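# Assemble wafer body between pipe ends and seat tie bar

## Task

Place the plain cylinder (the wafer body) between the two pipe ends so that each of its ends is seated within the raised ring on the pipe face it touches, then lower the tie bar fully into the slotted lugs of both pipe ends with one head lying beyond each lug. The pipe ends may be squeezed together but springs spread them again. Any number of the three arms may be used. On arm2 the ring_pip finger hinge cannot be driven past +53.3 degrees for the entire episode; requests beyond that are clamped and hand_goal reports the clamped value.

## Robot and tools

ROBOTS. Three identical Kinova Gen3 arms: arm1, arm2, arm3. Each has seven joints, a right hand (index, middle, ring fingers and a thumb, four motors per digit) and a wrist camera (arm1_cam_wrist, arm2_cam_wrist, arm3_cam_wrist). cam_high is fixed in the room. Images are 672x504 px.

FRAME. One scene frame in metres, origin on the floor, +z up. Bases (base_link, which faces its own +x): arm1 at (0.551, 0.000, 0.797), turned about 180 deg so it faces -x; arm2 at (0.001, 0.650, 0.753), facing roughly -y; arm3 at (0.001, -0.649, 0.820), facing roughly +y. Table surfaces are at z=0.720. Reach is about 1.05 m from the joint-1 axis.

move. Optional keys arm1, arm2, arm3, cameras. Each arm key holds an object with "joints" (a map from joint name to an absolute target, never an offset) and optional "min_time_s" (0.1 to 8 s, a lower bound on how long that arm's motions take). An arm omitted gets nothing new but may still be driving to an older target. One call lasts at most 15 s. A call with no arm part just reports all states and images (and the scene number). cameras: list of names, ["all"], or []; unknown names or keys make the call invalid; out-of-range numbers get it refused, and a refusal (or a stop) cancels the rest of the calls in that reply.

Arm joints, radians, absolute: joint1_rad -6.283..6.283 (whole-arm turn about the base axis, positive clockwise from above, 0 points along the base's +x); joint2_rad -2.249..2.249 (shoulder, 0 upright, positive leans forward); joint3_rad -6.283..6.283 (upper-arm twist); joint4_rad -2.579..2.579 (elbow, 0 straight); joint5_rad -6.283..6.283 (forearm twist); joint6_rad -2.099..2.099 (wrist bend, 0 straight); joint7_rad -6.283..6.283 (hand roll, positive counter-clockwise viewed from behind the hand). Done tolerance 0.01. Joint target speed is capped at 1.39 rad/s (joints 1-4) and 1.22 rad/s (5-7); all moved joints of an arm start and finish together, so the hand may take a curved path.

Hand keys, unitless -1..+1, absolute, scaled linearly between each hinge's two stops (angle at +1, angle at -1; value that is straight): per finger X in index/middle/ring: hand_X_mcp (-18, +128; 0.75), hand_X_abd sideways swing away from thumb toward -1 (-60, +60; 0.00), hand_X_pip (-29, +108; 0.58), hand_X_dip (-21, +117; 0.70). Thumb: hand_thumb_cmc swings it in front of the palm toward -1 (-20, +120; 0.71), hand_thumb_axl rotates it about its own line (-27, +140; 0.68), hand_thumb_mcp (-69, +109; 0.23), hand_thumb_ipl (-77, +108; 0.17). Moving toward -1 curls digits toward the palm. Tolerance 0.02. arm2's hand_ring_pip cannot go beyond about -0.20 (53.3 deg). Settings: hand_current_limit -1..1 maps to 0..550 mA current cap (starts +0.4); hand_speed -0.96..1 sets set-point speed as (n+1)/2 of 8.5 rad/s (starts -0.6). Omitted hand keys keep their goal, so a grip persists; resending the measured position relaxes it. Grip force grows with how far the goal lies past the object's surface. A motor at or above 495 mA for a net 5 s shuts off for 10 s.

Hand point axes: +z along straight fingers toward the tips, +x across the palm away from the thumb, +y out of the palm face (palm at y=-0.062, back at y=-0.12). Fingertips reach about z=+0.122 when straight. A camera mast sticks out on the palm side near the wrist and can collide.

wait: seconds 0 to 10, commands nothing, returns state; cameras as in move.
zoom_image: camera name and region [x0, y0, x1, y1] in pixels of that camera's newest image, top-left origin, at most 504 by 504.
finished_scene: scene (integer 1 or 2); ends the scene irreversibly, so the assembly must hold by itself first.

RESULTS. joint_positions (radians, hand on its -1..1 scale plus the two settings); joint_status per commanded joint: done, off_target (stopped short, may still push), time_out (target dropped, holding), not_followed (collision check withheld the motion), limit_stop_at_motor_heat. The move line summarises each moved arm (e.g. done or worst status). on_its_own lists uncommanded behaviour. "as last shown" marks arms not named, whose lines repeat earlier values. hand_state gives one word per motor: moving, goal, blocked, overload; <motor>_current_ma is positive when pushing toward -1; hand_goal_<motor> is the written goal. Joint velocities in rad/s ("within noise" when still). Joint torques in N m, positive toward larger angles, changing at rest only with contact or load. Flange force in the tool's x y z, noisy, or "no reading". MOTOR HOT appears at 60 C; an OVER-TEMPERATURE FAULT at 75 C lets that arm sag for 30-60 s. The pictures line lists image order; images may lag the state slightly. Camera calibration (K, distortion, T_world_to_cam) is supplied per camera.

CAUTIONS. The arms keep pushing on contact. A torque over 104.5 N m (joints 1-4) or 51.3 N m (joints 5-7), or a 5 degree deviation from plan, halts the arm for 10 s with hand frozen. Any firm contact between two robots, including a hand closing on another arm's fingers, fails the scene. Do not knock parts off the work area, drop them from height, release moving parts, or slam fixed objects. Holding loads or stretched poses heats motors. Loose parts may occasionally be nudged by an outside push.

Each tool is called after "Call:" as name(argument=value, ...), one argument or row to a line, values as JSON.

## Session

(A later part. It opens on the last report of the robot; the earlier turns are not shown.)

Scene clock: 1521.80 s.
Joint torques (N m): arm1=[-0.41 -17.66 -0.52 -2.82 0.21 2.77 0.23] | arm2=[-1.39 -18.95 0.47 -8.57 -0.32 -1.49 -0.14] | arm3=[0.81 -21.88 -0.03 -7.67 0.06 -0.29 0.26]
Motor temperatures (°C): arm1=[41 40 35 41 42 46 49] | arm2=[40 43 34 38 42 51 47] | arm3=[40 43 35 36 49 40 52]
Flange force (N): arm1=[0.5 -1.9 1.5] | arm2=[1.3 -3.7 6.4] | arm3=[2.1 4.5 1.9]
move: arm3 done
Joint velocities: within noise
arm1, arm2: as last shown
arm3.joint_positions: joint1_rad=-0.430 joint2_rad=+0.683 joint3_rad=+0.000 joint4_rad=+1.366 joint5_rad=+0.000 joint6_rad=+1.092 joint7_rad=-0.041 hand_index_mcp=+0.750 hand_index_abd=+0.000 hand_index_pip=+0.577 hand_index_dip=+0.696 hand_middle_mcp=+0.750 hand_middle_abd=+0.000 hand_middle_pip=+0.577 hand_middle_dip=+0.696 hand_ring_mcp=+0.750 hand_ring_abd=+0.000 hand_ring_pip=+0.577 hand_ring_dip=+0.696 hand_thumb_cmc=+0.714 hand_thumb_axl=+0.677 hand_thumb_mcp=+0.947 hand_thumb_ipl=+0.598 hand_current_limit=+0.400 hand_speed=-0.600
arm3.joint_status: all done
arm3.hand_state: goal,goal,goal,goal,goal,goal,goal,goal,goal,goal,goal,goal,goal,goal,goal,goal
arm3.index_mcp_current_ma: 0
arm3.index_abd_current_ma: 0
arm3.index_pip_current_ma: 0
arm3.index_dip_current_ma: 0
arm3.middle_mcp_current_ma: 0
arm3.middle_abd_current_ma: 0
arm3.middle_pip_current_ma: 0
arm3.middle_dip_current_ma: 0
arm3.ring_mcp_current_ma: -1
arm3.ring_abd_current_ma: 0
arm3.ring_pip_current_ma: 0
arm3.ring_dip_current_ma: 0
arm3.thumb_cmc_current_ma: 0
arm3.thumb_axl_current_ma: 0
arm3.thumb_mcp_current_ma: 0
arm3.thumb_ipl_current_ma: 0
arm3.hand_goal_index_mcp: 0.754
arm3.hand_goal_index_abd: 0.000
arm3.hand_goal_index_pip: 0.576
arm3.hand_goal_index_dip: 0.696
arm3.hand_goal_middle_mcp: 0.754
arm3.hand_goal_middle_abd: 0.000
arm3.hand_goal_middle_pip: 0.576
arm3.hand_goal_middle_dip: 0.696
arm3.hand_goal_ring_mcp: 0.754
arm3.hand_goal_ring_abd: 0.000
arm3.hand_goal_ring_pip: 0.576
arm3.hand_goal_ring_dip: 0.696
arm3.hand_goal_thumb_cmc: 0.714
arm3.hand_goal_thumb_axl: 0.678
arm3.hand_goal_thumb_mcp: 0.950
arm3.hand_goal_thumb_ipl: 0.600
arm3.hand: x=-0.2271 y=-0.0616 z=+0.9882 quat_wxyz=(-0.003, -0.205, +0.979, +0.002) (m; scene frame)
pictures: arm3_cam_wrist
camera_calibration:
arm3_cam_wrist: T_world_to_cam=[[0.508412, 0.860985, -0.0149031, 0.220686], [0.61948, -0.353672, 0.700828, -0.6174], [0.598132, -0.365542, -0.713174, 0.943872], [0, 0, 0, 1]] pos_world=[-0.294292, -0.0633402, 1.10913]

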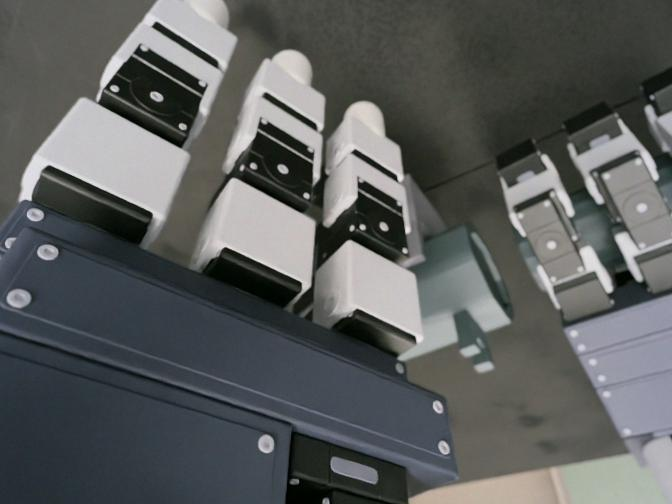

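Call:
move(
  arm1={"joints":{"joint1_rad":0.013,"joint2_rad":0.8217,"joint3_rad":0,"joint4_rad":2.2278,"joint5_rad":3.2147,"joint6_rad":0.9568,"joint7_rad":0.0265},"min_time_s":1.5},
  arm3={"joints":{"hand_index_mcp":-0.479,"hand_middle_mcp":-0.479,"hand_ring_mcp":-0.479}},
  cameras=[],
)

Call:
move(
  arm3={"joints":{"joint1_rad":0.138,"joint2_rad":0.2133,"joint3_rad":0,"joint4_rad":2.0291,"joint5_rad":0,"joint6_rad":0.8992,"joint7_rad":1.76}},
  cameras=[],
)

Call:
move(
  arm3={"joints":{"joint1_rad":0.138,"joint2_rad":0.471,"joint3_rad":0,"joint4_rad":2.194,"joint5_rad":0,"joint6_rad":0.476,"joint7_rad":1.76}},
  cameras=[],
)

Call:
move(
  arm3={"joints":{"joint1_rad":0.1145,"joint2_rad":0.6043,"joint3_rad":0,"joint4_rad":2.0584,"joint5_rad":0,"joint6_rad":0.479,"joint7_rad":1.7361},"min_time_s":2},
  cameras=[],
)

Call:
move(
  arm3={"joints":{"joint1_rad":0.1023,"joint2_rad":0.6422,"joint3_rad":0,"joint4_rad":1.9607,"joint5_rad":0,"joint6_rad":0.5387,"joint7_rad":1.7239},"min_time_s":3},
  cameras=["cam_high","arm2_cam_wrist","arm3_cam_wrist"],
)

Call:
zoom_image(
  camera="arm2_cam_wrist",
  region=[572, 300, 672, 420],
)

Call:
zoom_image(
  camera="cam_high",
  region=[290, 280, 340, 340],
)

Scene clock: 1555.87 s.
Joint torques (N m): arm1=[-0.46 -17.71 -0.61 -2.8 0.21 2.78 0.24] | arm2=[-1.38 -18.97 0.44 -8.54 -0.3 -1.48 -0.15] | arm3=[0.78 -22.12 -0.02 -8 0.05 -0.51 0.27]
Motor temperatures (°C): arm1=[41 41 35 41 42 46 49] | arm2=[40 43 34 38 42 51 47] | arm3=[40 44 35 36 49 40 52]
Flange force (N): arm1=[0.7 -1.9 1.5] | arm2=[1.2 -3.7 6.4] | arm3=[2.1 4.0 2.0]
move: arm1 done; arm3 off_target
Joint velocities: within noise
arm1.joint_positions: joint1_rad=+0.013 joint2_rad=+0.822 joint3_rad=+0.000 joint4_rad=+2.228 joint5_rad=+3.215 joint6_rad=+0.957 joint7_rad=+0.026 hand_index_mcp=+0.677 hand_index_abd=+0.000 hand_index_pip=-0.372 hand_index_dip=-0.193 hand_middle_mcp=+0.670 hand_middle_abd=+0.000 hand_middle_pip=-0.380 hand_middle_dip=-0.189 hand_ring_mcp=+0.663 hand_ring_abd=+0.000 hand_ring_pip=-0.389 hand_ring_dip=-0.185 hand_thumb_cmc=-0.780 hand_thumb_axl=+0.699 hand_thumb_mcp=+0.026 hand_thumb_ipl=-0.030 hand_current_limit=+0.750 hand_speed=-0.850
arm1.joint_status: all done
arm1.hand_state: blocked,goal,blocked,goal,blocked,goal,blocked,goal,blocked,goal,blocked,goal,blocked,blocked,blocked,blocked
arm1.index_mcp_current_ma: 71
arm1.index_abd_current_ma: 0
arm1.index_pip_current_ma: 92
arm1.index_dip_current_ma: 3
arm1.middle_mcp_current_ma: 56
arm1.middle_abd_current_ma: 0
arm1.middle_pip_current_ma: 71
arm1.middle_dip_current_ma: 6
arm1.ring_mcp_current_ma: 41
arm1.ring_abd_current_ma: 0
arm1.ring_pip_current_ma: 51
arm1.ring_dip_current_ma: 10
arm1.thumb_cmc_current_ma: 69
arm1.thumb_axl_current_ma: 23
arm1.thumb_mcp_current_ma: 481
arm1.thumb_ipl_current_ma: 364
arm1.hand_goal_index_mcp: 0.630
arm1.hand_goal_index_abd: 0.000
arm1.hand_goal_index_pip: -0.430
arm1.hand_goal_index_dip: -0.200
arm1.hand_goal_middle_mcp: 0.630
arm1.hand_goal_middle_abd: 0.000
arm1.hand_goal_middle_pip: -0.430
arm1.hand_goal_middle_dip: -0.200
arm1.hand_goal_ring_mcp: 0.630
arm1.hand_goal_ring_abd: 0.000
arm1.hand_goal_ring_pip: -0.430
arm1.hand_goal_ring_dip: -0.200
arm1.hand_goal_thumb_cmc: -0.828
arm1.hand_goal_thumb_axl: 0.678
arm1.hand_goal_thumb_mcp: -0.220
arm1.hand_goal_thumb_ipl: -0.130
arm1.hand: x=-0.0026 y=-0.0268 z=+0.8287 quat_wxyz=(-0.338, +0.573, +0.650, -0.368) (m; scene frame)
arm2.joint_positions: joint1_rad=+0.027 joint2_rad=+0.506 joint3_rad=+0.000 joint4_rad=+1.919 joint5_rad=+0.000 joint6_rad=+0.716 joint7_rad=+1.663 hand_index_mcp=-0.465 hand_index_abd=+0.000 hand_index_pip=+0.577 hand_index_dip=+0.696 hand_middle_mcp=-0.455 hand_middle_abd=+0.000 hand_middle_pip=+0.577 hand_middle_dip=+0.696 hand_ring_mcp=-0.459 hand_ring_abd=+0.000 hand_ring_pip=+0.577 hand_ring_dip=+0.696 hand_thumb_cmc=+0.714 hand_thumb_axl=+0.677 hand_thumb_mcp=+0.947 hand_thumb_ipl=+0.598 hand_current_limit=+0.400 hand_speed=-0.600
arm2.joint_status: not commanded
arm2.hand_state: goal,goal,goal,goal,blocked,goal,goal,goal,goal,goal,goal,goal,goal,goal,goal,goal
arm2.index_mcp_current_ma: 18
arm2.index_abd_current_ma: 0
arm2.index_pip_current_ma: 0
arm2.index_dip_current_ma: 0
arm2.middle_mcp_current_ma: 41
arm2.middle_abd_current_ma: 0
arm2.middle_pip_current_ma: 0
arm2.middle_dip_current_ma: 0
arm2.ring_mcp_current_ma: 33
arm2.ring_abd_current_ma: 0
arm2.ring_pip_current_ma: 0
arm2.ring_dip_current_ma: 0
arm2.thumb_cmc_current_ma: 0
arm2.thumb_axl_current_ma: 0
arm2.thumb_mcp_current_ma: -3
arm2.thumb_ipl_current_ma: -1
arm2.hand_goal_index_mcp: -0.478
arm2.hand_goal_index_abd: 0.000
arm2.hand_goal_index_pip: 0.576
arm2.hand_goal_index_dip: 0.696
arm2.hand_goal_middle_mcp: -0.478
arm2.hand_goal_middle_abd: 0.000
arm2.hand_goal_middle_pip: 0.576
arm2.hand_goal_middle_dip: 0.696
arm2.hand_goal_ring_mcp: -0.478
arm2.hand_goal_ring_abd: 0.000
arm2.hand_goal_ring_pip: 0.576
arm2.hand_goal_ring_dip: 0.696
arm2.hand_goal_thumb_cmc: 0.714
arm2.hand_goal_thumb_axl: 0.678
arm2.hand_goal_thumb_mcp: 0.950
arm2.hand_goal_thumb_ipl: 0.600
arm2.hand: x=+0.0552 y=+0.2241 z=+0.8675 quat_wxyz=(-0.001, +0.681, +0.732, -0.002) (m; scene frame)
arm3.joint_positions: joint1_rad=-0.430 joint2_rad=+0.683 joint3_rad=+0.000 joint4_rad=+1.366 joint5_rad=+0.000 joint6_rad=+1.092 joint7_rad=-0.041 hand_index_mcp=-0.456 hand_index_abd=+0.000 hand_index_pip=+0.577 hand_index_dip=+0.696 hand_middle_mcp=-0.457 hand_middle_abd=+0.000 hand_middle_pip=+0.577 hand_middle_dip=+0.696 hand_ring_mcp=-0.454 hand_ring_abd=+0.000 hand_ring_pip=+0.577 hand_ring_dip=+0.696 hand_thumb_cmc=+0.714 hand_thumb_axl=+0.677 hand_thumb_mcp=+0.947 hand_thumb_ipl=+0.598 hand_current_limit=+0.400 hand_speed=-0.600
arm3.joint_status: hand_index_mcp off_target (ended at -0.456, target -0.479); hand_middle_mcp off_target (ended at -0.457, target -0.479); hand_ring_mcp off_target (ended at -0.454, target -0.479)
arm3.hand_state: blocked,goal,goal,goal,blocked,goal,goal,goal,blocked,goal,goal,goal,goal,goal,goal,goal
arm3.index_mcp_current_ma: 12
arm3.index_abd_current_ma: 0
arm3.index_pip_current_ma: 0
arm3.index_dip_current_ma: 0
arm3.middle_mcp_current_ma: 12
arm3.middle_abd_current_ma: 0
arm3.middle_pip_current_ma: 0
arm3.middle_dip_current_ma: 0
arm3.ring_mcp_current_ma: 14
arm3.ring_abd_current_ma: 0
arm3.ring_pip_current_ma: 0
arm3.ring_dip_current_ma: 0
arm3.thumb_cmc_current_ma: 0
arm3.thumb_axl_current_ma: 0
arm3.thumb_mcp_current_ma: 0
arm3.thumb_ipl_current_ma: 0
arm3.hand_goal_index_mcp: -0.478
arm3.hand_goal_index_abd: 0.000
arm3.hand_goal_index_pip: 0.576
arm3.hand_goal_index_dip: 0.696
arm3.hand_goal_middle_mcp: -0.478
arm3.hand_goal_middle_abd: 0.000
arm3.hand_goal_middle_pip: 0.576
arm3.hand_goal_middle_dip: 0.696
arm3.hand_goal_ring_mcp: -0.478
arm3.hand_goal_ring_abd: 0.000
arm3.hand_goal_ring_pip: 0.576
arm3.hand_goal_ring_dip: 0.696
arm3.hand_goal_thumb_cmc: 0.714
arm3.hand_goal_thumb_axl: 0.678
arm3.hand_goal_thumb_mcp: 0.950
arm3.hand_goal_thumb_ipl: 0.600
arm3.hand: x=-0.2271 y=-0.0616 z=+0.9882 quat_wxyz=(-0.003, -0.205, +0.979, +0.002) (m; scene frame)
pictures: none
No camera images: "cameras" was empty.

Scene clock: 1558.27 s.
Joint torques (N m): arm1=[-0.43 -17.71 -0.52 -2.74 0.21 2.78 0.25] | arm2=[-1.36 -18.97 0.43 -8.51 -0.3 -1.49 -0.15] | arm3=[0.86 -12.65 -0.24 -6.72 -0.18 -0.2 0.26]
Motor temperatures (°C): arm1=[41 41 35 41 42 46 49] | arm2=[40 43 34 38 42 51 47] | arm3=[40 44 35 36 49 40 52]
Flange force (N): arm1=[0.6 -2.0 1.7] | arm2=[1.1 -3.7 6.4] | arm3=[-4.3 1.7 2.7]
move: arm3 done
Joint velocities: within noise
arm1, arm2: as last shown
arm1.hand: x=-0.0027 y=-0.0268 z=+0.8286 quat_wxyz=(-0.338, +0.573, +0.650, -0.368) (m; scene frame)
arm3.joint_positions: joint1_rad=+0.138 joint2_rad=+0.213 joint3_rad=+0.000 joint4_rad=+2.029 joint5_rad=+0.000 joint6_rad=+0.899 joint7_rad=+1.760 hand_index_mcp=-0.456 hand_index_abd=+0.000 hand_index_pip=+0.577 hand_index_dip=+0.696 hand_middle_mcp=-0.457 hand_middle_abd=+0.000 hand_middle_pip=+0.577 hand_middle_dip=+0.696 hand_ring_mcp=-0.454 hand_ring_abd=+0.000 hand_ring_pip=+0.577 hand_ring_dip=+0.696 hand_thumb_cmc=+0.714 hand_thumb_axl=+0.677 hand_thumb_mcp=+0.947 hand_thumb_ipl=+0.598 hand_current_limit=+0.400 hand_speed=-0.600
arm3.joint_status: all done
arm3.hand_state: blocked,goal,goal,goal,blocked,goal,goal,goal,blocked,goal,goal,goal,goal,goal,goal,goal
arm3.index_mcp_current_ma: 12
arm3.index_abd_current_ma: 0
arm3.index_pip_current_ma: 0
arm3.index_dip_current_ma: 0
arm3.middle_mcp_current_ma: 12
arm3.middle_abd_current_ma: 0
arm3.middle_pip_current_ma: 0
arm3.middle_dip_current_ma: 0
arm3.ring_mcp_current_ma: 14
arm3.ring_abd_current_ma: 0
arm3.ring_pip_current_ma: 0
arm3.ring_dip_current_ma: 0
arm3.thumb_cmc_current_ma: 0
arm3.thumb_axl_current_ma: 0
arm3.thumb_mcp_current_ma: 0
arm3.thumb_ipl_current_ma: 0
arm3.hand_goal_index_mcp: -0.478
arm3.hand_goal_index_abd: 0.000
arm3.hand_goal_index_pip: 0.576
arm3.hand_goal_index_dip: 0.696
arm3.hand_goal_middle_mcp: -0.478
arm3.hand_goal_middle_abd: 0.000
arm3.hand_goal_middle_pip: 0.576
arm3.hand_goal_middle_dip: 0.696
arm3.hand_goal_ring_mcp: -0.478
arm3.hand_goal_ring_abd: 0.000
arm3.hand_goal_ring_pip: 0.576
arm3.hand_goal_ring_dip: 0.696
arm3.hand_goal_thumb_cmc: 0.714
arm3.hand_goal_thumb_axl: 0.678
arm3.hand_goal_thumb_mcp: 0.950
arm3.hand_goal_thumb_ipl: 0.600
arm3.hand: x=-0.0208 y=-0.3029 z=+1.0200 quat_wxyz=(-0.001, -0.733, +0.680, +0.004) (m; scene frame)
pictures: none
No camera images: "cameras" was empty.

Scene clock: 1559.70 s.
Joint torques (N m): arm1=[-0.43 -17.67 -0.49 -2.72 0.26 2.73 0.25] | arm2=[-1.43 -18.94 0.44 -8.57 -0.29 -1.49 -0.16] | arm3=[0.84 -14.63 -0.16 -3.91 -0.08 -0.16 0.29]
Motor temperatures (°C): arm1=[41 41 35 41 42 46 49] | arm2=[40 43 34 38 42 51 47] | arm3=[40 44 35 36 49 40 52]
Flange force (N): arm1=[0.4 -1.9 1.6] | arm2=[1.4 -3.8 6.4] | arm3=[-3.4 3.0 4.5]
move: arm3 done
Joint velocities: within noise
arm1, arm2: as last shown
arm3.joint_positions: joint1_rad=+0.138 joint2_rad=+0.471 joint3_rad=+0.000 joint4_rad=+2.194 joint5_rad=+0.000 joint6_rad=+0.476 joint7_rad=+1.760 hand_index_mcp=-0.456 hand_index_abd=+0.000 hand_index_pip=+0.577 hand_index_dip=+0.696 hand_middle_mcp=-0.457 hand_middle_abd=+0.000 hand_middle_pip=+0.577 hand_middle_dip=+0.696 hand_ring_mcp=-0.454 hand_ring_abd=+0.000 hand_ring_pip=+0.577 hand_ring_dip=+0.696 hand_thumb_cmc=+0.714 hand_thumb_axl=+0.677 hand_thumb_mcp=+0.947 hand_thumb_ipl=+0.598 hand_current_limit=+0.400 hand_speed=-0.600
arm3.joint_status: all done
arm3.hand_state: blocked,goal,goal,goal,blocked,goal,goal,goal,blocked,goal,goal,goal,goal,goal,goal,goal
arm3.index_mcp_current_ma: 12
arm3.index_abd_current_ma: 0
arm3.index_pip_current_ma: 0
arm3.index_dip_current_ma: 0
arm3.middle_mcp_current_ma: 12
arm3.middle_abd_current_ma: 0
arm3.middle_pip_current_ma: 0
arm3.middle_dip_current_ma: 0
arm3.ring_mcp_current_ma: 14
arm3.ring_abd_current_ma: 0
arm3.ring_pip_current_ma: 0
arm3.ring_dip_current_ma: 0
arm3.thumb_cmc_current_ma: 0
arm3.thumb_axl_current_ma: 0
arm3.thumb_mcp_current_ma: 0
arm3.thumb_ipl_current_ma: 0
arm3.hand_goal_index_mcp: -0.478
arm3.hand_goal_index_abd: 0.000
arm3.hand_goal_index_pip: 0.576
arm3.hand_goal_index_dip: 0.696
arm3.hand_goal_middle_mcp: -0.478
arm3.hand_goal_middle_abd: 0.000
arm3.hand_goal_middle_pip: 0.576
arm3.hand_goal_middle_dip: 0.696
arm3.hand_goal_ring_mcp: -0.478
arm3.hand_goal_ring_abd: 0.000
arm3.hand_goal_ring_pip: 0.576
arm3.hand_goal_ring_dip: 0.696
arm3.hand_goal_thumb_cmc: 0.714
arm3.hand_goal_thumb_axl: 0.678
arm3.hand_goal_thumb_mcp: 0.950
arm3.hand_goal_thumb_ipl: 0.600
arm3.hand: x=-0.0216 y=-0.3023 z=+0.9000 quat_wxyz=(-0.001, -0.733, +0.680, +0.004) (m; scene frame)
pictures: none
No camera images: "cameras" was empty.

Scene clock: 1562.00 s.
Joint torques (N m): arm1=[-0.43 -17.7 -0.5 -2.82 0.2 2.78 0.27] | arm2=[-1.42 -18.94 0.42 -8.55 -0.34 -1.5 -0.12] | arm3=[0.75 -16.94 -0.18 -4.03 -0.12 -0.22 0.25]
Motor temperatures (°C): arm1=[41 41 35 41 42 46 49] | arm2=[40 43 34 38 42 51 47] | arm3=[40 44 35 36 49 40 52]
Flange force (N): arm1=[0.6 -1.9 1.4] | arm2=[1.3 -3.7 6.3] | arm3=[-2.9 2.4 4.2]
move: arm3 done
Joint velocities: within noise
arm1, arm2: as last shown
arm3.joint_positions: joint1_rad=+0.115 joint2_rad=+0.604 joint3_rad=+0.000 joint4_rad=+2.058 joint5_rad=+0.000 joint6_rad=+0.479 joint7_rad=+1.736 hand_index_mcp=-0.456 hand_index_abd=+0.000 hand_index_pip=+0.577 hand_index_dip=+0.696 hand_middle_mcp=-0.457 hand_middle_abd=+0.000 hand_middle_pip=+0.577 hand_middle_dip=+0.696 hand_ring_mcp=-0.454 hand_ring_abd=+0.000 hand_ring_pip=+0.577 hand_ring_dip=+0.696 hand_thumb_cmc=+0.714 hand_thumb_axl=+0.677 hand_thumb_mcp=+0.947 hand_thumb_ipl=+0.598 hand_current_limit=+0.400 hand_speed=-0.600
arm3.joint_status: all done
arm3.hand_state: blocked,goal,goal,goal,blocked,goal,goal,goal,blocked,goal,goal,goal,goal,goal,goal,goal
arm3.index_mcp_current_ma: 12
arm3.index_abd_current_ma: 0
arm3.index_pip_current_ma: 0
arm3.index_dip_current_ma: 0
arm3.middle_mcp_current_ma: 12
arm3.middle_abd_current_ma: 0
arm3.middle_pip_current_ma: 0
arm3.middle_dip_current_ma: 0
arm3.ring_mcp_current_ma: 14
arm3.ring_abd_current_ma: 0
arm3.ring_pip_current_ma: 0
arm3.ring_dip_current_ma: 0
arm3.thumb_cmc_current_ma: 0
arm3.thumb_axl_current_ma: 0
arm3.thumb_mcp_current_ma: 0
arm3.thumb_ipl_current_ma: 0
arm3.hand_goal_index_mcp: -0.478
arm3.hand_goal_index_abd: 0.000
arm3.hand_goal_index_pip: 0.576
arm3.hand_goal_index_dip: 0.696
arm3.hand_goal_middle_mcp: -0.478
arm3.hand_goal_middle_abd: 0.000
arm3.hand_goal_middle_pip: 0.576
arm3.hand_goal_middle_dip: 0.696
arm3.hand_goal_ring_mcp: -0.478
arm3.hand_goal_ring_abd: 0.000
arm3.hand_goal_ring_pip: 0.576
arm3.hand_goal_ring_dip: 0.696
arm3.hand_goal_thumb_cmc: 0.714
arm3.hand_goal_thumb_axl: 0.678
arm3.hand_goal_thumb_mcp: 0.950
arm3.hand_goal_thumb_ipl: 0.600
arm3.hand: x=-0.0251 y=-0.2525 z=+0.8719 quat_wxyz=(-0.001, -0.733, +0.681, +0.004) (m; scene frame)
pictures: none
No camera images: "cameras" was empty.

Scene clock: 1565.30 s.
Joint torques (N m): arm1=[-0.41 -17.7 -0.52 -2.81 0.21 2.8 0.25] | arm2=[-1.4 -18.94 0.43 -8.51 -0.33 -1.5 -0.13] | arm3=[0.17 -19.09 -0.82 -8.37 -0.51 -2.39 -0.02]
Motor temperatures (°C): arm1=[41 41 35 41 42 46 49] | arm2=[40 43 34 38 42 51 47] | arm3=[40 44 35 36 49 40 52]
Flange force (N): arm1=[0.5 -2.0 1.5] | arm2=[1.1 -3.7 6.3] | arm3=[4.4 1.8 2.4]
move: arm3 done
Joint velocities: within noise
arm1, arm2: as last shown
arm3.joint_positions: joint1_rad=+0.102 joint2_rad=+0.642 joint3_rad=+0.000 joint4_rad=+1.961 joint5_rad=+0.000 joint6_rad=+0.539 joint7_rad=+1.724 hand_index_mcp=-0.460 hand_index_abd=+0.000 hand_index_pip=+0.577 hand_index_dip=+0.696 hand_middle_mcp=-0.457 hand_middle_abd=+0.000 hand_middle_pip=+0.577 hand_middle_dip=+0.696 hand_ring_mcp=-0.454 hand_ring_abd=+0.000 hand_ring_pip=+0.577 hand_ring_dip=+0.696 hand_thumb_cmc=+0.714 hand_thumb_axl=+0.677 hand_thumb_mcp=+0.947 hand_thumb_ipl=+0.598 hand_current_limit=+0.400 hand_speed=-0.600
arm3.joint_status: all done
arm3.hand_state: goal,goal,goal,goal,blocked,goal,goal,goal,blocked,goal,goal,goal,goal,goal,goal,goal
arm3.index_mcp_current_ma: 9
arm3.index_abd_current_ma: 0
arm3.index_pip_current_ma: 0
arm3.index_dip_current_ma: 0
arm3.middle_mcp_current_ma: 12
arm3.middle_abd_current_ma: 0
arm3.middle_pip_current_ma: 0
arm3.middle_dip_current_ma: 0
arm3.ring_mcp_current_ma: 14
arm3.ring_abd_current_ma: 0
arm3.ring_pip_current_ma: 0
arm3.ring_dip_current_ma: 0
arm3.thumb_cmc_current_ma: 0
arm3.thumb_axl_current_ma: 0
arm3.thumb_mcp_current_ma: 0
arm3.thumb_ipl_current_ma: 0
arm3.hand_goal_index_mcp: -0.478
arm3.hand_goal_index_abd: 0.000
arm3.hand_goal_index_pip: 0.576
arm3.hand_goal_index_dip: 0.696
arm3.hand_goal_middle_mcp: -0.478
arm3.hand_goal_middle_abd: 0.000
arm3.hand_goal_middle_pip: 0.576
arm3.hand_goal_middle_dip: 0.696
arm3.hand_goal_ring_mcp: -0.478
arm3.hand_goal_ring_abd: 0.000
arm3.hand_goal_ring_pip: 0.576
arm3.hand_goal_ring_dip: 0.696
arm3.hand_goal_thumb_cmc: 0.714
arm3.hand_goal_thumb_axl: 0.678
arm3.hand_goal_thumb_mcp: 0.950
arm3.hand_goal_thumb_ipl: 0.600
arm3.hand: x=-0.0274 y=-0.2225 z=+0.8718 quat_wxyz=(-0.001, -0.733, +0.681, +0.004) (m; scene frame)
pictures: arm2_cam_wrist, arm3_cam_wrist, cam_high
camera_calibration:
arm2_cam_wrist: T_world_to_cam=[[0.677419, -0.735592, -0.00293452, 0.162403], [-0.489024, -0.453323, 0.74522, -0.570215], [-0.549508, -0.503391, -0.666812, 0.83922], [0, 0, 0, 1]] pos_world=[0.0722943, 0.283427, 0.985015]
arm3_cam_wrist: T_world_to_cam=[[-0.643314, 0.765563, -0.00776659, 0.196861], [0.539934, 0.46086, 0.704329, -0.54049], [0.542787, 0.448911, -0.709831, 0.859378], [0, 0, 0, 1]] pos_world=[-0.0479876, -0.287404, 0.992225]

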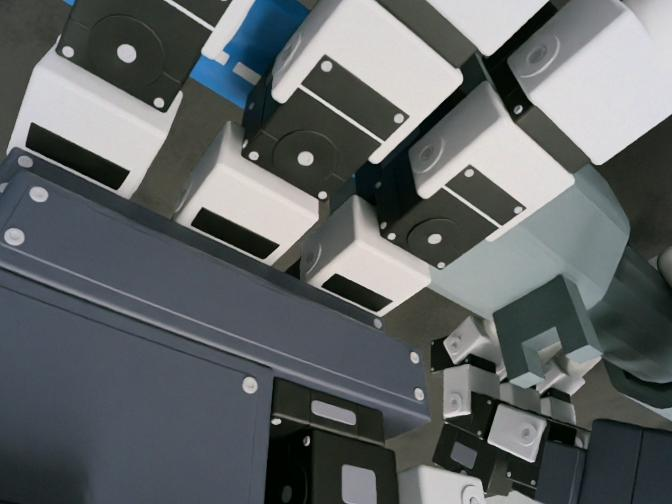

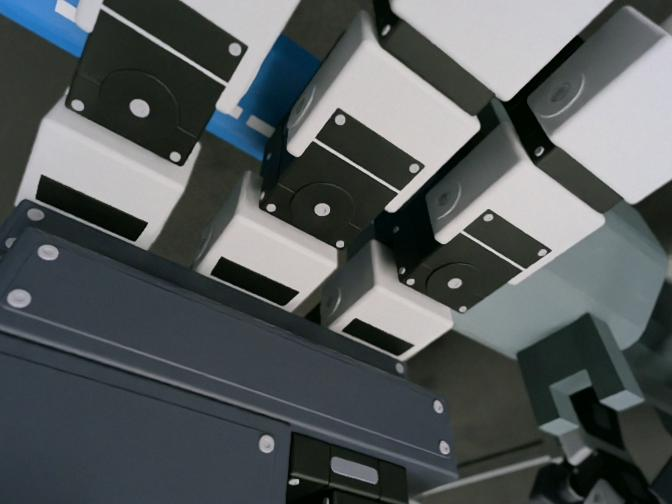

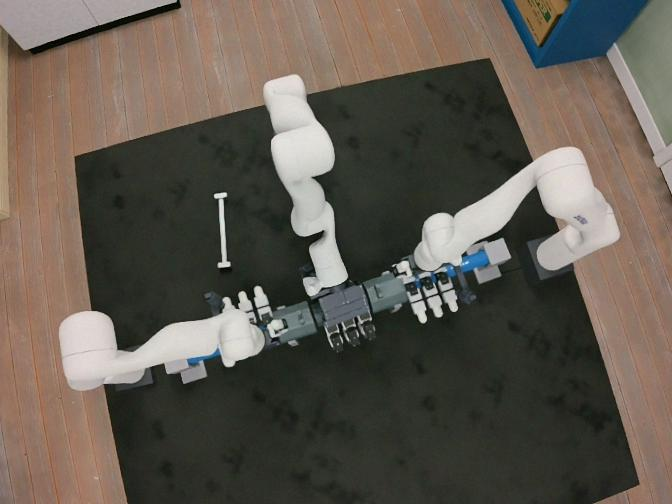

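Scaled by 4.200.

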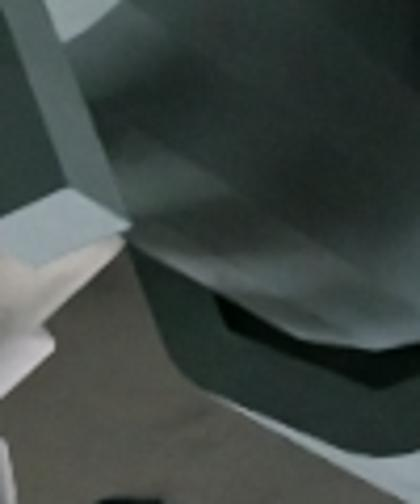

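Scaled by 8.400.

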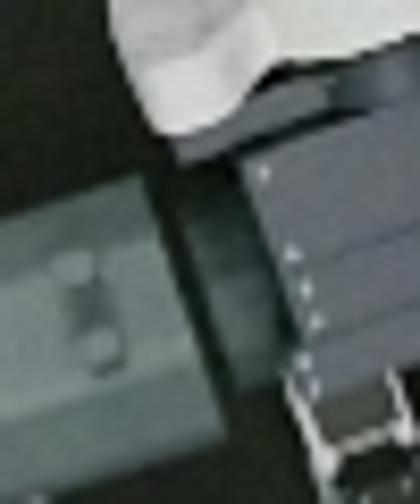

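Call:
move(
  arm3={"joints":{"joint1_rad":0.1003,"joint2_rad":0.6486,"joint3_rad":0,"joint4_rad":1.9443,"joint5_rad":0,"joint6_rad":0.5487,"joint7_rad":1.7219},"min_time_s":2},
  arm2={"joints":{"joint1_rad":0.0261,"joint2_rad":0.5147,"joint3_rad":0,"joint4_rad":1.9026,"joint5_rad":0,"joint6_rad":0.7243,"joint7_rad":1.6614},"min_time_s":2},
  cameras=[],
)

Call:
move(
  arm3={"joints":{"joint1_rad":0.0991,"joint2_rad":0.6524,"joint3_rad":0,"joint4_rad":1.9345,"joint5_rad":0,"joint6_rad":0.5547,"joint7_rad":1.7207},"min_time_s":2},
  cameras=["arm2_cam_wrist","cam_high"],
)

Call:
zoom_image(
  camera="arm2_cam_wrist",
  region=[572, 300, 672, 420],
)

Scene clock: 1582.23 s.
Joint torques (N m): arm1=[-0.42 -17.69 -0.58 -2.74 0.19 2.76 0.21] | arm2=[-1.57 -18.11 0.36 -9.64 -0.37 -2.43 -0.22] | arm3=[0.05 -19.46 -0.96 -9.08 -0.65 -2.67 -0.09]
Motor temperatures (°C): arm1=[41 41 35 41 42 46 49] | arm2=[40 43 34 38 42 51 47] | arm3=[40 43 35 36 49 40 52]
Flange force (N): arm1=[0.6 -1.9 1.6] | arm2=[4.9 -3.7 2.7] | arm3=[5.8 1.6 2.4]
move: arm2 done; arm3 done
Joint velocities: within noise
arm1: as last shown
arm2.joint_positions: joint1_rad=+0.026 joint2_rad=+0.515 joint3_rad=+0.000 joint4_rad=+1.903 joint5_rad=+0.000 joint6_rad=+0.724 joint7_rad=+1.661 hand_index_mcp=-0.467 hand_index_abd=+0.000 hand_index_pip=+0.577 hand_index_dip=+0.696 hand_middle_mcp=-0.455 hand_middle_abd=+0.000 hand_middle_pip=+0.577 hand_middle_dip=+0.696 hand_ring_mcp=-0.459 hand_ring_abd=+0.000 hand_ring_pip=+0.577 hand_ring_dip=+0.696 hand_thumb_cmc=+0.714 hand_thumb_axl=+0.677 hand_thumb_mcp=+0.947 hand_thumb_ipl=+0.598 hand_current_limit=+0.400 hand_speed=-0.600
arm2.joint_status: all done
arm2.hand_state: goal,goal,goal,goal,blocked,goal,goal,goal,goal,goal,goal,goal,goal,goal,goal,goal
arm2.index_mcp_current_ma: 15
arm2.index_abd_current_ma: 0
arm2.index_pip_current_ma: 0
arm2.index_dip_current_ma: 0
arm2.middle_mcp_current_ma: 41
arm2.middle_abd_current_ma: 0
arm2.middle_pip_current_ma: 0
arm2.middle_dip_current_ma: 0
arm2.ring_mcp_current_ma: 33
arm2.ring_abd_current_ma: 0
arm2.ring_pip_current_ma: 0
arm2.ring_dip_current_ma: 0
arm2.thumb_cmc_current_ma: 0
arm2.thumb_axl_current_ma: 0
arm2.thumb_mcp_current_ma: -3
arm2.thumb_ipl_current_ma: -1
arm2.hand_goal_index_mcp: -0.478
arm2.hand_goal_index_abd: 0.000
arm2.hand_goal_index_pip: 0.576
arm2.hand_goal_index_dip: 0.696
arm2.hand_goal_middle_mcp: -0.478
arm2.hand_goal_middle_abd: 0.000
arm2.hand_goal_middle_pip: 0.576
arm2.hand_goal_middle_dip: 0.696
arm2.hand_goal_ring_mcp: -0.478
arm2.hand_goal_ring_abd: 0.000
arm2.hand_goal_ring_pip: 0.576
arm2.hand_goal_ring_dip: 0.696
arm2.hand_goal_thumb_cmc: 0.714
arm2.hand_goal_thumb_axl: 0.678
arm2.hand_goal_thumb_mcp: 0.950
arm2.hand_goal_thumb_ipl: 0.600
arm2.hand: x=+0.0556 y=+0.2192 z=+0.8675 quat_wxyz=(-0.001, +0.681, +0.733, -0.002) (m; scene frame)
arm3.joint_positions: joint1_rad=+0.100 joint2_rad=+0.649 joint3_rad=+0.000 joint4_rad=+1.944 joint5_rad=+0.000 joint6_rad=+0.549 joint7_rad=+1.722 hand_index_mcp=-0.460 hand_index_abd=+0.000 hand_index_pip=+0.577 hand_index_dip=+0.696 hand_middle_mcp=-0.457 hand_middle_abd=+0.000 hand_middle_pip=+0.577 hand_middle_dip=+0.696 hand_ring_mcp=-0.454 hand_ring_abd=+0.000 hand_ring_pip=+0.577 hand_ring_dip=+0.696 hand_thumb_cmc=+0.714 hand_thumb_axl=+0.677 hand_thumb_mcp=+0.947 hand_thumb_ipl=+0.598 hand_current_limit=+0.400 hand_speed=-0.600
arm3.joint_status: all done
arm3.hand_state: goal,goal,goal,goal,blocked,goal,goal,goal,blocked,goal,goal,goal,goal,goal,goal,goal
arm3.index_mcp_current_ma: 8
arm3.index_abd_current_ma: 0
arm3.index_pip_current_ma: 0
arm3.index_dip_current_ma: 0
arm3.middle_mcp_current_ma: 12
arm3.middle_abd_current_ma: 0
arm3.middle_pip_current_ma: 0
arm3.middle_dip_current_ma: 0
arm3.ring_mcp_current_ma: 14
arm3.ring_abd_current_ma: 0
arm3.ring_pip_current_ma: 0
arm3.ring_dip_current_ma: 0
arm3.thumb_cmc_current_ma: 0
arm3.thumb_axl_current_ma: 0
arm3.thumb_mcp_current_ma: 0
arm3.thumb_ipl_current_ma: 0
arm3.hand_goal_index_mcp: -0.478
arm3.hand_goal_index_abd: 0.000
arm3.hand_goal_index_pip: 0.576
arm3.hand_goal_index_dip: 0.696
arm3.hand_goal_middle_mcp: -0.478
arm3.hand_goal_middle_abd: 0.000
arm3.hand_goal_middle_pip: 0.576
arm3.hand_goal_middle_dip: 0.696
arm3.hand_goal_ring_mcp: -0.478
arm3.hand_goal_ring_abd: 0.000
arm3.hand_goal_ring_pip: 0.576
arm3.hand_goal_ring_dip: 0.696
arm3.hand_goal_thumb_cmc: 0.714
arm3.hand_goal_thumb_axl: 0.678
arm3.hand_goal_thumb_mcp: 0.950
arm3.hand_goal_thumb_ipl: 0.600
arm3.hand: x=-0.0278 y=-0.2175 z=+0.8719 quat_wxyz=(-0.001, -0.733, +0.681, +0.004) (m; scene frame)
pictures: none
No camera images: "cameras" was empty.

Scene clock: 1584.53 s.
Joint torques (N m): arm1=[-1.3 -17.45 -1.45 -1.99 0.55 2.5 0.11] | arm2=[-1.54 -18.13 0.31 -9.67 -0.41 -2.45 -0.23] | arm3=[-0.97 -19.49 -2.06 -10.06 -0.92 -3.35 -0.04]
Motor temperatures (°C): arm1=[41 41 35 41 42 46 49] | arm2=[40 43 34 38 42 51 47] | arm3=[40 43 35 36 49 40 52]
Flange force (N): arm1=[2.3 -2.4 3.0] | arm2=[4.9 -3.7 2.7] | arm3=[8.0 -0.3 0.9]
move: arm3 done
Joint velocities: within noise
arm1, arm2: as last shown
arm3.joint_positions: joint1_rad=+0.099 joint2_rad=+0.652 joint3_rad=+0.000 joint4_rad=+1.935 joint5_rad=+0.000 joint6_rad=+0.555 joint7_rad=+1.721 hand_index_mcp=-0.461 hand_index_abd=+0.000 hand_index_pip=+0.577 hand_index_dip=+0.696 hand_middle_mcp=-0.457 hand_middle_abd=+0.000 hand_middle_pip=+0.577 hand_middle_dip=+0.696 hand_ring_mcp=-0.454 hand_ring_abd=+0.000 hand_ring_pip=+0.577 hand_ring_dip=+0.696 hand_thumb_cmc=+0.714 hand_thumb_axl=+0.677 hand_thumb_mcp=+0.947 hand_thumb_ipl=+0.598 hand_current_limit=+0.400 hand_speed=-0.600
arm3.joint_status: all done
arm3.hand_state: goal,goal,goal,goal,blocked,goal,goal,goal,blocked,goal,goal,goal,goal,goal,goal,goal
arm3.index_mcp_current_ma: 8
arm3.index_abd_current_ma: 0
arm3.index_pip_current_ma: 0
arm3.index_dip_current_ma: 0
arm3.middle_mcp_current_ma: 12
arm3.middle_abd_current_ma: 0
arm3.middle_pip_current_ma: 0
arm3.middle_dip_current_ma: 0
arm3.ring_mcp_current_ma: 14
arm3.ring_abd_current_ma: 0
arm3.ring_pip_current_ma: 0
arm3.ring_dip_current_ma: 0
arm3.thumb_cmc_current_ma: 0
arm3.thumb_axl_current_ma: 0
arm3.thumb_mcp_current_ma: 0
arm3.thumb_ipl_current_ma: 0
arm3.hand_goal_index_mcp: -0.478
arm3.hand_goal_index_abd: 0.000
arm3.hand_goal_index_pip: 0.576
arm3.hand_goal_index_dip: 0.696
arm3.hand_goal_middle_mcp: -0.478
arm3.hand_goal_middle_abd: 0.000
arm3.hand_goal_middle_pip: 0.576
arm3.hand_goal_middle_dip: 0.696
arm3.hand_goal_ring_mcp: -0.478
arm3.hand_goal_ring_abd: 0.000
arm3.hand_goal_ring_pip: 0.576
arm3.hand_goal_ring_dip: 0.696
arm3.hand_goal_thumb_cmc: 0.714
arm3.hand_goal_thumb_axl: 0.678
arm3.hand_goal_thumb_mcp: 0.950
arm3.hand_goal_thumb_ipl: 0.600
arm3.hand: x=-0.0281 y=-0.2146 z=+0.8719 quat_wxyz=(-0.001, -0.733, +0.681, +0.004) (m; scene frame)
pictures: arm2_cam_wrist, cam_high
camera_calibration:
arm2_cam_wrist: T_world_to_cam=[[0.677495, -0.735521, -0.00294145, 0.158509], [-0.488949, -0.453355, 0.74525, -0.572267], [-0.549481, -0.503465, -0.666778, 0.836959], [0, 0, 0, 1]] pos_world=[0.0726946, 0.278527, 0.985015]

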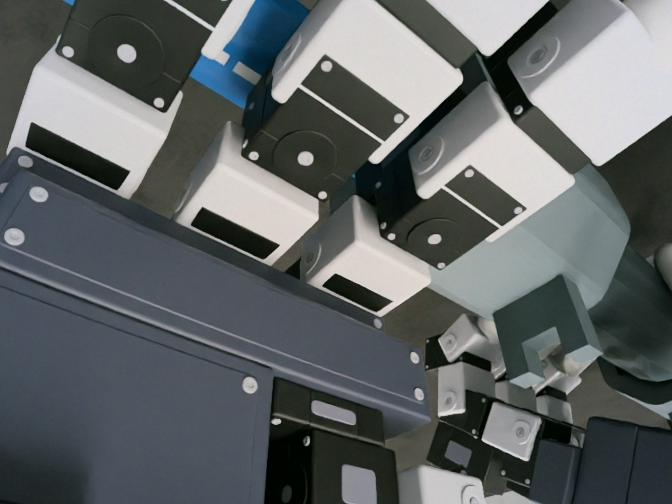

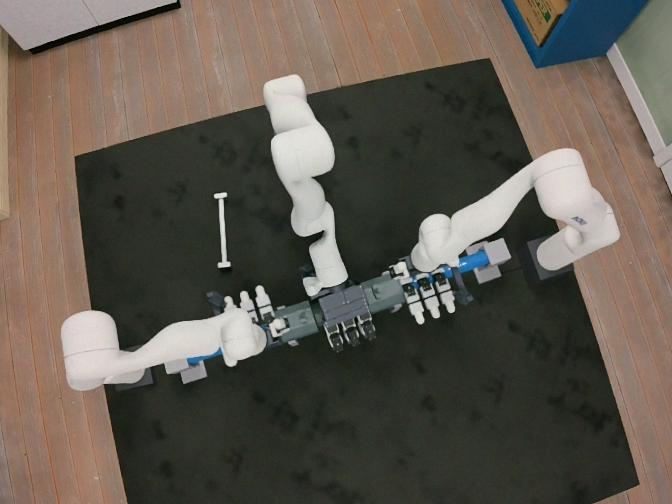

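Scaled by 4.200.

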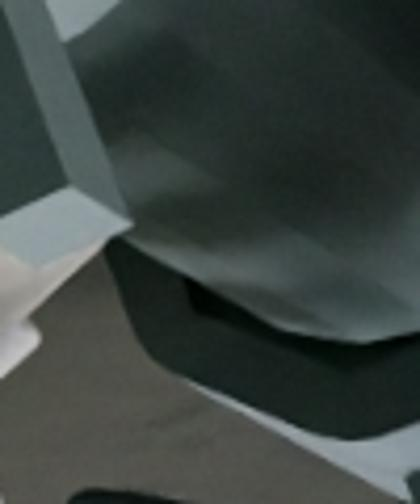

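Call:
move(
  arm2={"joints":{"joint1_rad":0.0254,"joint2_rad":0.5196,"joint3_rad":0,"joint4_rad":1.8929,"joint5_rad":0,"joint6_rad":0.729,"joint7_rad":1.6607},"min_time_s":2},
  cameras=["cam_high"],
)

Call:
zoom_image(
  camera="cam_high",
  region=[290, 280, 340, 340],
)

Scene clock: 1596.57 s.
Joint torques (N m): arm1=[-1.34 -17.31 -1.48 -1.99 0.54 2.52 0.09] | arm2=[-1.56 -18.24 0.25 -10.03 -0.42 -2.66 -0.26] | arm3=[-1.01 -19.4 -2.2 -10.06 -0.91 -3.31 -0.05]
Motor temperatures (°C): arm1=[41 41 35 41 42 46 49] | arm2=[40 43 34 38 42 51 47] | arm3=[40 43 35 36 49 40 52]
Flange force (N): arm1=[2.5 -2.8 2.7] | arm2=[5.7 -3.7 2.4] | arm3=[8.2 -0.4 0.8]
move: arm2 done
Joint velocities: within noise
arm1, arm3: as last shown
arm2.joint_positions: joint1_rad=+0.025 joint2_rad=+0.520 joint3_rad=+0.000 joint4_rad=+1.893 joint5_rad=+0.000 joint6_rad=+0.729 joint7_rad=+1.661 hand_index_mcp=-0.467 hand_index_abd=+0.000 hand_index_pip=+0.577 hand_index_dip=+0.696 hand_middle_mcp=-0.455 hand_middle_abd=+0.000 hand_middle_pip=+0.577 hand_middle_dip=+0.696 hand_ring_mcp=-0.459 hand_ring_abd=+0.000 hand_ring_pip=+0.577 hand_ring_dip=+0.696 hand_thumb_cmc=+0.714 hand_thumb_axl=+0.677 hand_thumb_mcp=+0.947 hand_thumb_ipl=+0.598 hand_current_limit=+0.400 hand_speed=-0.600
arm2.joint_status: all done
arm2.hand_state: goal,goal,goal,goal,blocked,goal,goal,goal,goal,goal,goal,goal,goal,goal,goal,goal
arm2.index_mcp_current_ma: 14
arm2.index_abd_current_ma: 0
arm2.index_pip_current_ma: 0
arm2.index_dip_current_ma: 0
arm2.middle_mcp_current_ma: 41
arm2.middle_abd_current_ma: 0
arm2.middle_pip_current_ma: 0
arm2.middle_dip_current_ma: 0
arm2.ring_mcp_current_ma: 33
arm2.ring_abd_current_ma: 0
arm2.ring_pip_current_ma: 0
arm2.ring_dip_current_ma: 0
arm2.thumb_cmc_current_ma: 0
arm2.thumb_axl_current_ma: 0
arm2.thumb_mcp_current_ma: -3
arm2.thumb_ipl_current_ma: -1
arm2.hand_goal_index_mcp: -0.478
arm2.hand_goal_index_abd: 0.000
arm2.hand_goal_index_pip: 0.576
arm2.hand_goal_index_dip: 0.696
arm2.hand_goal_middle_mcp: -0.478
arm2.hand_goal_middle_abd: 0.000
arm2.hand_goal_middle_pip: 0.576
arm2.hand_goal_middle_dip: 0.696
arm2.hand_goal_ring_mcp: -0.478
arm2.hand_goal_ring_abd: 0.000
arm2.hand_goal_ring_pip: 0.576
arm2.hand_goal_ring_dip: 0.696
arm2.hand_goal_thumb_cmc: 0.714
arm2.hand_goal_thumb_axl: 0.678
arm2.hand_goal_thumb_mcp: 0.950
arm2.hand_goal_thumb_ipl: 0.600
arm2.hand: x=+0.0558 y=+0.2162 z=+0.8675 quat_wxyz=(-0.001, +0.681, +0.733, -0.002) (m; scene frame)
arm3.joint_positions: joint1_rad=+0.099 joint2_rad=+0.652 joint3_rad=+0.000 joint4_rad=+1.934 joint5_rad=+0.000 joint6_rad=+0.555 joint7_rad=+1.721 hand_index_mcp=-0.461 hand_index_abd=+0.000 hand_index_pip=+0.577 hand_index_dip=+0.696 hand_middle_mcp=-0.457 hand_middle_abd=+0.000 hand_middle_pip=+0.577 hand_middle_dip=+0.696 hand_ring_mcp=-0.454 hand_ring_abd=+0.000 hand_ring_pip=+0.577 hand_ring_dip=+0.696 hand_thumb_cmc=+0.714 hand_thumb_axl=+0.677 hand_thumb_mcp=+0.947 hand_thumb_ipl=+0.598 hand_current_limit=+0.400 hand_speed=-0.600
arm3.hand: x=-0.0281 y=-0.2145 z=+0.8719 quat_wxyz=(-0.001, -0.733, +0.681, +0.004) (m; scene frame)
pictures: cam_high

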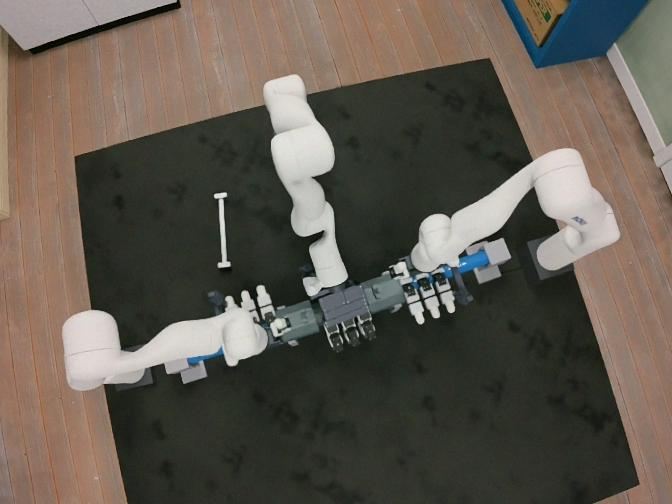

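Scaled by 8.400.

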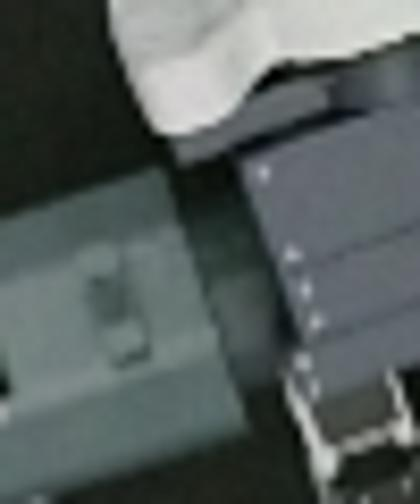

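Call:
move(
  arm2={"joints":{"joint1_rad":0.0246,"joint2_rad":0.5245,"joint3_rad":0,"joint4_rad":1.8832,"joint5_rad":0,"joint6_rad":0.7338,"joint7_rad":1.6599},"min_time_s":2},
  cameras=[],
)

Call:
move(
  arm2={"joints":{"joint1_rad":0.0241,"joint2_rad":0.5278,"joint3_rad":0,"joint4_rad":1.8768,"joint5_rad":0,"joint6_rad":0.7369,"joint7_rad":1.6594},"min_time_s":2},
  cameras=["cam_high","arm2_cam_wrist"],
)

Call:
zoom_image(
  camera="cam_high",
  region=[290, 280, 340, 340],
)

Call:
zoom_image(
  camera="arm2_cam_wrist",
  region=[572, 210, 672, 420],
)

Scene clock: 1606.20 s.
Joint torques (N m): arm1=[-0.43 -18.07 -0.48 -2.54 0.26 2.79 0.32] | arm2=[-2.31 -18.38 -0.43 -11.21 -0.74 -3.36 -0.24] | arm3=[-1.02 -19.45 -2.15 -10.05 -0.93 -3.37 -0.08]
Motor temperatures (°C): arm1=[41 40 35 41 42 46 49] | arm2=[40 43 34 38 42 51 47] | arm3=[40 43 35 36 49 40 52]
Flange force (N): arm1=[0.6 -1.4 2.9] | arm2=[8.5 -5.0 1.7] | arm3=[8.0 -0.5 0.8]
move: arm2 done
Joint velocities: within noise
arm1.joint_positions: joint1_rad=+0.013 joint2_rad=+0.822 joint3_rad=+0.000 joint4_rad=+2.228 joint5_rad=+3.215 joint6_rad=+0.957 joint7_rad=+0.026 hand_index_mcp=+0.677 hand_index_abd=+0.000 hand_index_pip=-0.372 hand_index_dip=-0.193 hand_middle_mcp=+0.670 hand_middle_abd=+0.000 hand_middle_pip=-0.380 hand_middle_dip=-0.189 hand_ring_mcp=+0.663 hand_ring_abd=+0.000 hand_ring_pip=-0.389 hand_ring_dip=-0.185 hand_thumb_cmc=-0.780 hand_thumb_axl=+0.699 hand_thumb_mcp=+0.026 hand_thumb_ipl=-0.030 hand_current_limit=+0.750 hand_speed=-0.850
arm1.joint_status: not commanded
arm1.hand_state: blocked,goal,blocked,goal,blocked,goal,blocked,goal,blocked,goal,blocked,goal,blocked,blocked,blocked,blocked
arm1.index_mcp_current_ma: 71
arm1.index_abd_current_ma: 0
arm1.index_pip_current_ma: 92
arm1.index_dip_current_ma: 3
arm1.middle_mcp_current_ma: 56
arm1.middle_abd_current_ma: 0
arm1.middle_pip_current_ma: 71
arm1.middle_dip_current_ma: 6
arm1.ring_mcp_current_ma: 41
arm1.ring_abd_current_ma: 0
arm1.ring_pip_current_ma: 51
arm1.ring_dip_current_ma: 10
arm1.thumb_cmc_current_ma: 69
arm1.thumb_axl_current_ma: 23
arm1.thumb_mcp_current_ma: 481
arm1.thumb_ipl_current_ma: 364
arm1.hand_goal_index_mcp: 0.630
arm1.hand_goal_index_abd: 0.000
arm1.hand_goal_index_pip: -0.430
arm1.hand_goal_index_dip: -0.200
arm1.hand_goal_middle_mcp: 0.630
arm1.hand_goal_middle_abd: 0.000
arm1.hand_goal_middle_pip: -0.430
arm1.hand_goal_middle_dip: -0.200
arm1.hand_goal_ring_mcp: 0.630
arm1.hand_goal_ring_abd: 0.000
arm1.hand_goal_ring_pip: -0.430
arm1.hand_goal_ring_dip: -0.200
arm1.hand_goal_thumb_cmc: -0.828
arm1.hand_goal_thumb_axl: 0.678
arm1.hand_goal_thumb_mcp: -0.220
arm1.hand_goal_thumb_ipl: -0.130
arm1.hand: x=-0.0026 y=-0.0268 z=+0.8287 quat_wxyz=(-0.338, +0.573, +0.650, -0.368) (m; scene frame)
arm2.joint_positions: joint1_rad=+0.025 joint2_rad=+0.525 joint3_rad=+0.000 joint4_rad=+1.883 joint5_rad=+0.000 joint6_rad=+0.734 joint7_rad=+1.660 hand_index_mcp=-0.467 hand_index_abd=+0.000 hand_index_pip=+0.577 hand_index_dip=+0.696 hand_middle_mcp=-0.455 hand_middle_abd=+0.000 hand_middle_pip=+0.577 hand_middle_dip=+0.696 hand_ring_mcp=-0.459 hand_ring_abd=+0.000 hand_ring_pip=+0.577 hand_ring_dip=+0.696 hand_thumb_cmc=+0.714 hand_thumb_axl=+0.677 hand_thumb_mcp=+0.947 hand_thumb_ipl=+0.598 hand_current_limit=+0.400 hand_speed=-0.600
arm2.joint_status: all done
arm2.hand_state: goal,goal,goal,goal,blocked,goal,goal,goal,goal,goal,goal,goal,goal,goal,goal,goal
arm2.index_mcp_current_ma: 14
arm2.index_abd_current_ma: 0
arm2.index_pip_current_ma: 0
arm2.index_dip_current_ma: 0
arm2.middle_mcp_current_ma: 41
arm2.middle_abd_current_ma: 0
arm2.middle_pip_current_ma: 0
arm2.middle_dip_current_ma: 0
arm2.ring_mcp_current_ma: 33
arm2.ring_abd_current_ma: 0
arm2.ring_pip_current_ma: 0
arm2.ring_dip_current_ma: 0
arm2.thumb_cmc_current_ma: 0
arm2.thumb_axl_current_ma: 0
arm2.thumb_mcp_current_ma: -3
arm2.thumb_ipl_current_ma: -1
arm2.hand_goal_index_mcp: -0.478
arm2.hand_goal_index_abd: 0.000
arm2.hand_goal_index_pip: 0.576
arm2.hand_goal_index_dip: 0.696
arm2.hand_goal_middle_mcp: -0.478
arm2.hand_goal_middle_abd: 0.000
arm2.hand_goal_middle_pip: 0.576
arm2.hand_goal_middle_dip: 0.696
arm2.hand_goal_ring_mcp: -0.478
arm2.hand_goal_ring_abd: 0.000
arm2.hand_goal_ring_pip: 0.576
arm2.hand_goal_ring_dip: 0.696
arm2.hand_goal_thumb_cmc: 0.714
arm2.hand_goal_thumb_axl: 0.678
arm2.hand_goal_thumb_mcp: 0.950
arm2.hand_goal_thumb_ipl: 0.600
arm2.hand: x=+0.0561 y=+0.2133 z=+0.8675 quat_wxyz=(-0.001, +0.681, +0.733, -0.002) (m; scene frame)
arm3: as last shown
pictures: none
No camera images: "cameras" was empty.

Scene clock: 1608.50 s.
Joint torques (N m): arm1=[-0.57 -19.09 -0.63 -3.16 0.29 3.21 0.34] | arm2=[-2.32 -19.11 -0.38 -11 -0.71 -3.06 -0.25] | arm3=[-0.7 -19.88 -1.84 -9.59 -0.82 -2.93 -0.02]
Motor temperatures (°C): arm1=[41 40 35 41 42 46 49] | arm2=[40 43 34 38 42 51 47] | arm3=[40 43 35 36 49 40 52]
Flange force (N): arm1=[0.8 0.3 3.4] | arm2=[7.2 -5.2 3.5] | arm3=[6.6 0.1 2.6]
move: arm2 done
Joint velocities: within noise
arm1, arm3: as last shown
arm1.joint_positions: joint1_rad=+0.013 joint2_rad=+0.822 joint3_rad=+0.000 joint4_rad=+2.228 joint5_rad=+3.215 joint6_rad=+0.957 joint7_rad=+0.026 hand_index_mcp=+0.678 hand_index_abd=+0.000 hand_index_pip=-0.372 hand_index_dip=-0.193 hand_middle_mcp=+0.670 hand_middle_abd=+0.000 hand_middle_pip=-0.380 hand_middle_dip=-0.188 hand_ring_mcp=+0.663 hand_ring_abd=+0.000 hand_ring_pip=-0.389 hand_ring_dip=-0.185 hand_thumb_cmc=-0.780 hand_thumb_axl=+0.699 hand_thumb_mcp=+0.026 hand_thumb_ipl=-0.030 hand_current_limit=+0.750 hand_speed=-0.850
arm1.index_mcp_current_ma: 74
arm1.middle_dip_current_ma: 7
arm2.joint_positions: joint1_rad=+0.024 joint2_rad=+0.528 joint3_rad=+0.000 joint4_rad=+1.877 joint5_rad=+0.000 joint6_rad=+0.737 joint7_rad=+1.659 hand_index_mcp=-0.467 hand_index_abd=+0.000 hand_index_pip=+0.577 hand_index_dip=+0.696 hand_middle_mcp=-0.455 hand_middle_abd=+0.000 hand_middle_pip=+0.577 hand_middle_dip=+0.696 hand_ring_mcp=-0.459 hand_ring_abd=+0.000 hand_ring_pip=+0.577 hand_ring_dip=+0.696 hand_thumb_cmc=+0.714 hand_thumb_axl=+0.677 hand_thumb_mcp=+0.947 hand_thumb_ipl=+0.598 hand_current_limit=+0.400 hand_speed=-0.600
arm2.joint_status: all done
arm2.hand_state: goal,goal,goal,goal,blocked,goal,goal,goal,goal,goal,goal,goal,goal,goal,goal,goal
arm2.index_mcp_current_ma: 14
arm2.index_abd_current_ma: 0
arm2.index_pip_current_ma: 0
arm2.index_dip_current_ma: 0
arm2.middle_mcp_current_ma: 41
arm2.middle_abd_current_ma: 0
arm2.middle_pip_current_ma: 0
arm2.middle_dip_current_ma: 0
arm2.ring_mcp_current_ma: 33
arm2.ring_abd_current_ma: 0
arm2.ring_pip_current_ma: 0
arm2.ring_dip_current_ma: 0
arm2.thumb_cmc_current_ma: 0
arm2.thumb_axl_current_ma: 0
arm2.thumb_mcp_current_ma: -3
arm2.thumb_ipl_current_ma: -1
arm2.hand_goal_index_mcp: -0.478
arm2.hand_goal_index_abd: 0.000
arm2.hand_goal_index_pip: 0.576
arm2.hand_goal_index_dip: 0.696
arm2.hand_goal_middle_mcp: -0.478
arm2.hand_goal_middle_abd: 0.000
arm2.hand_goal_middle_pip: 0.576
arm2.hand_goal_middle_dip: 0.696
arm2.hand_goal_ring_mcp: -0.478
arm2.hand_goal_ring_abd: 0.000
arm2.hand_goal_ring_pip: 0.576
arm2.hand_goal_ring_dip: 0.696
arm2.hand_goal_thumb_cmc: 0.714
arm2.hand_goal_thumb_axl: 0.678
arm2.hand_goal_thumb_mcp: 0.950
arm2.hand_goal_thumb_ipl: 0.600
arm2.hand: x=+0.0563 y=+0.2114 z=+0.8674 quat_wxyz=(-0.001, +0.681, +0.733, -0.002) (m; scene frame)
pictures: arm2_cam_wrist, cam_high
camera_calibration:
arm2_cam_wrist: T_world_to_cam=[[0.677459, -0.735554, -0.00288605, 0.152255], [-0.488999, -0.453301, 0.74525, -0.575398], [-0.54948, -0.503466, -0.666779, 0.833351], [0, 0, 0, 1]] pos_world=[0.0733945, 0.270727, 0.984915]

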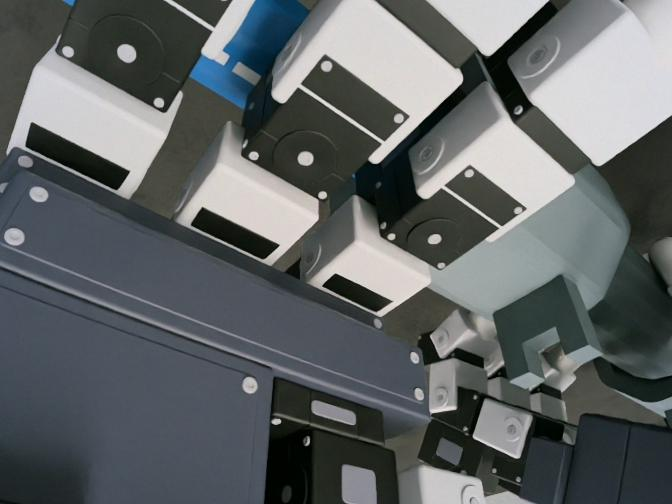

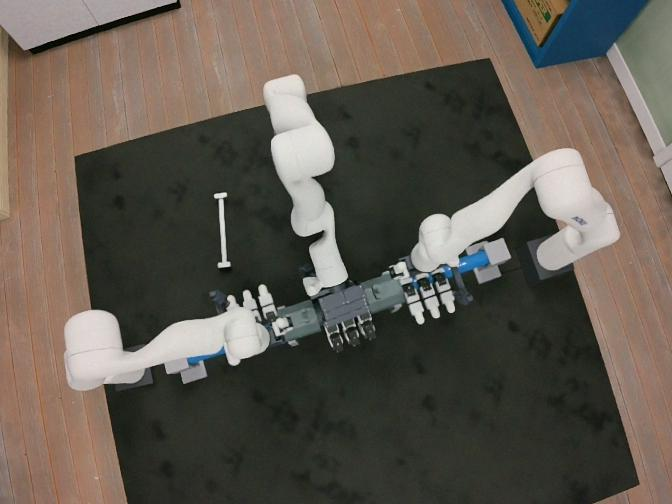

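Scaled by 8.400.

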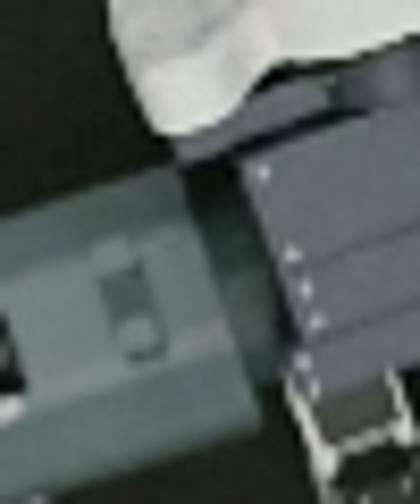

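Scaled by 2.400.

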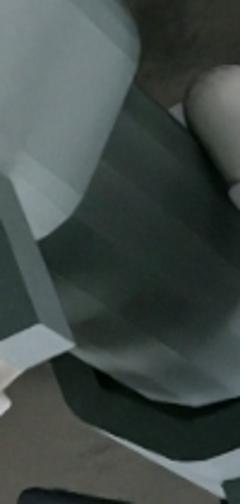

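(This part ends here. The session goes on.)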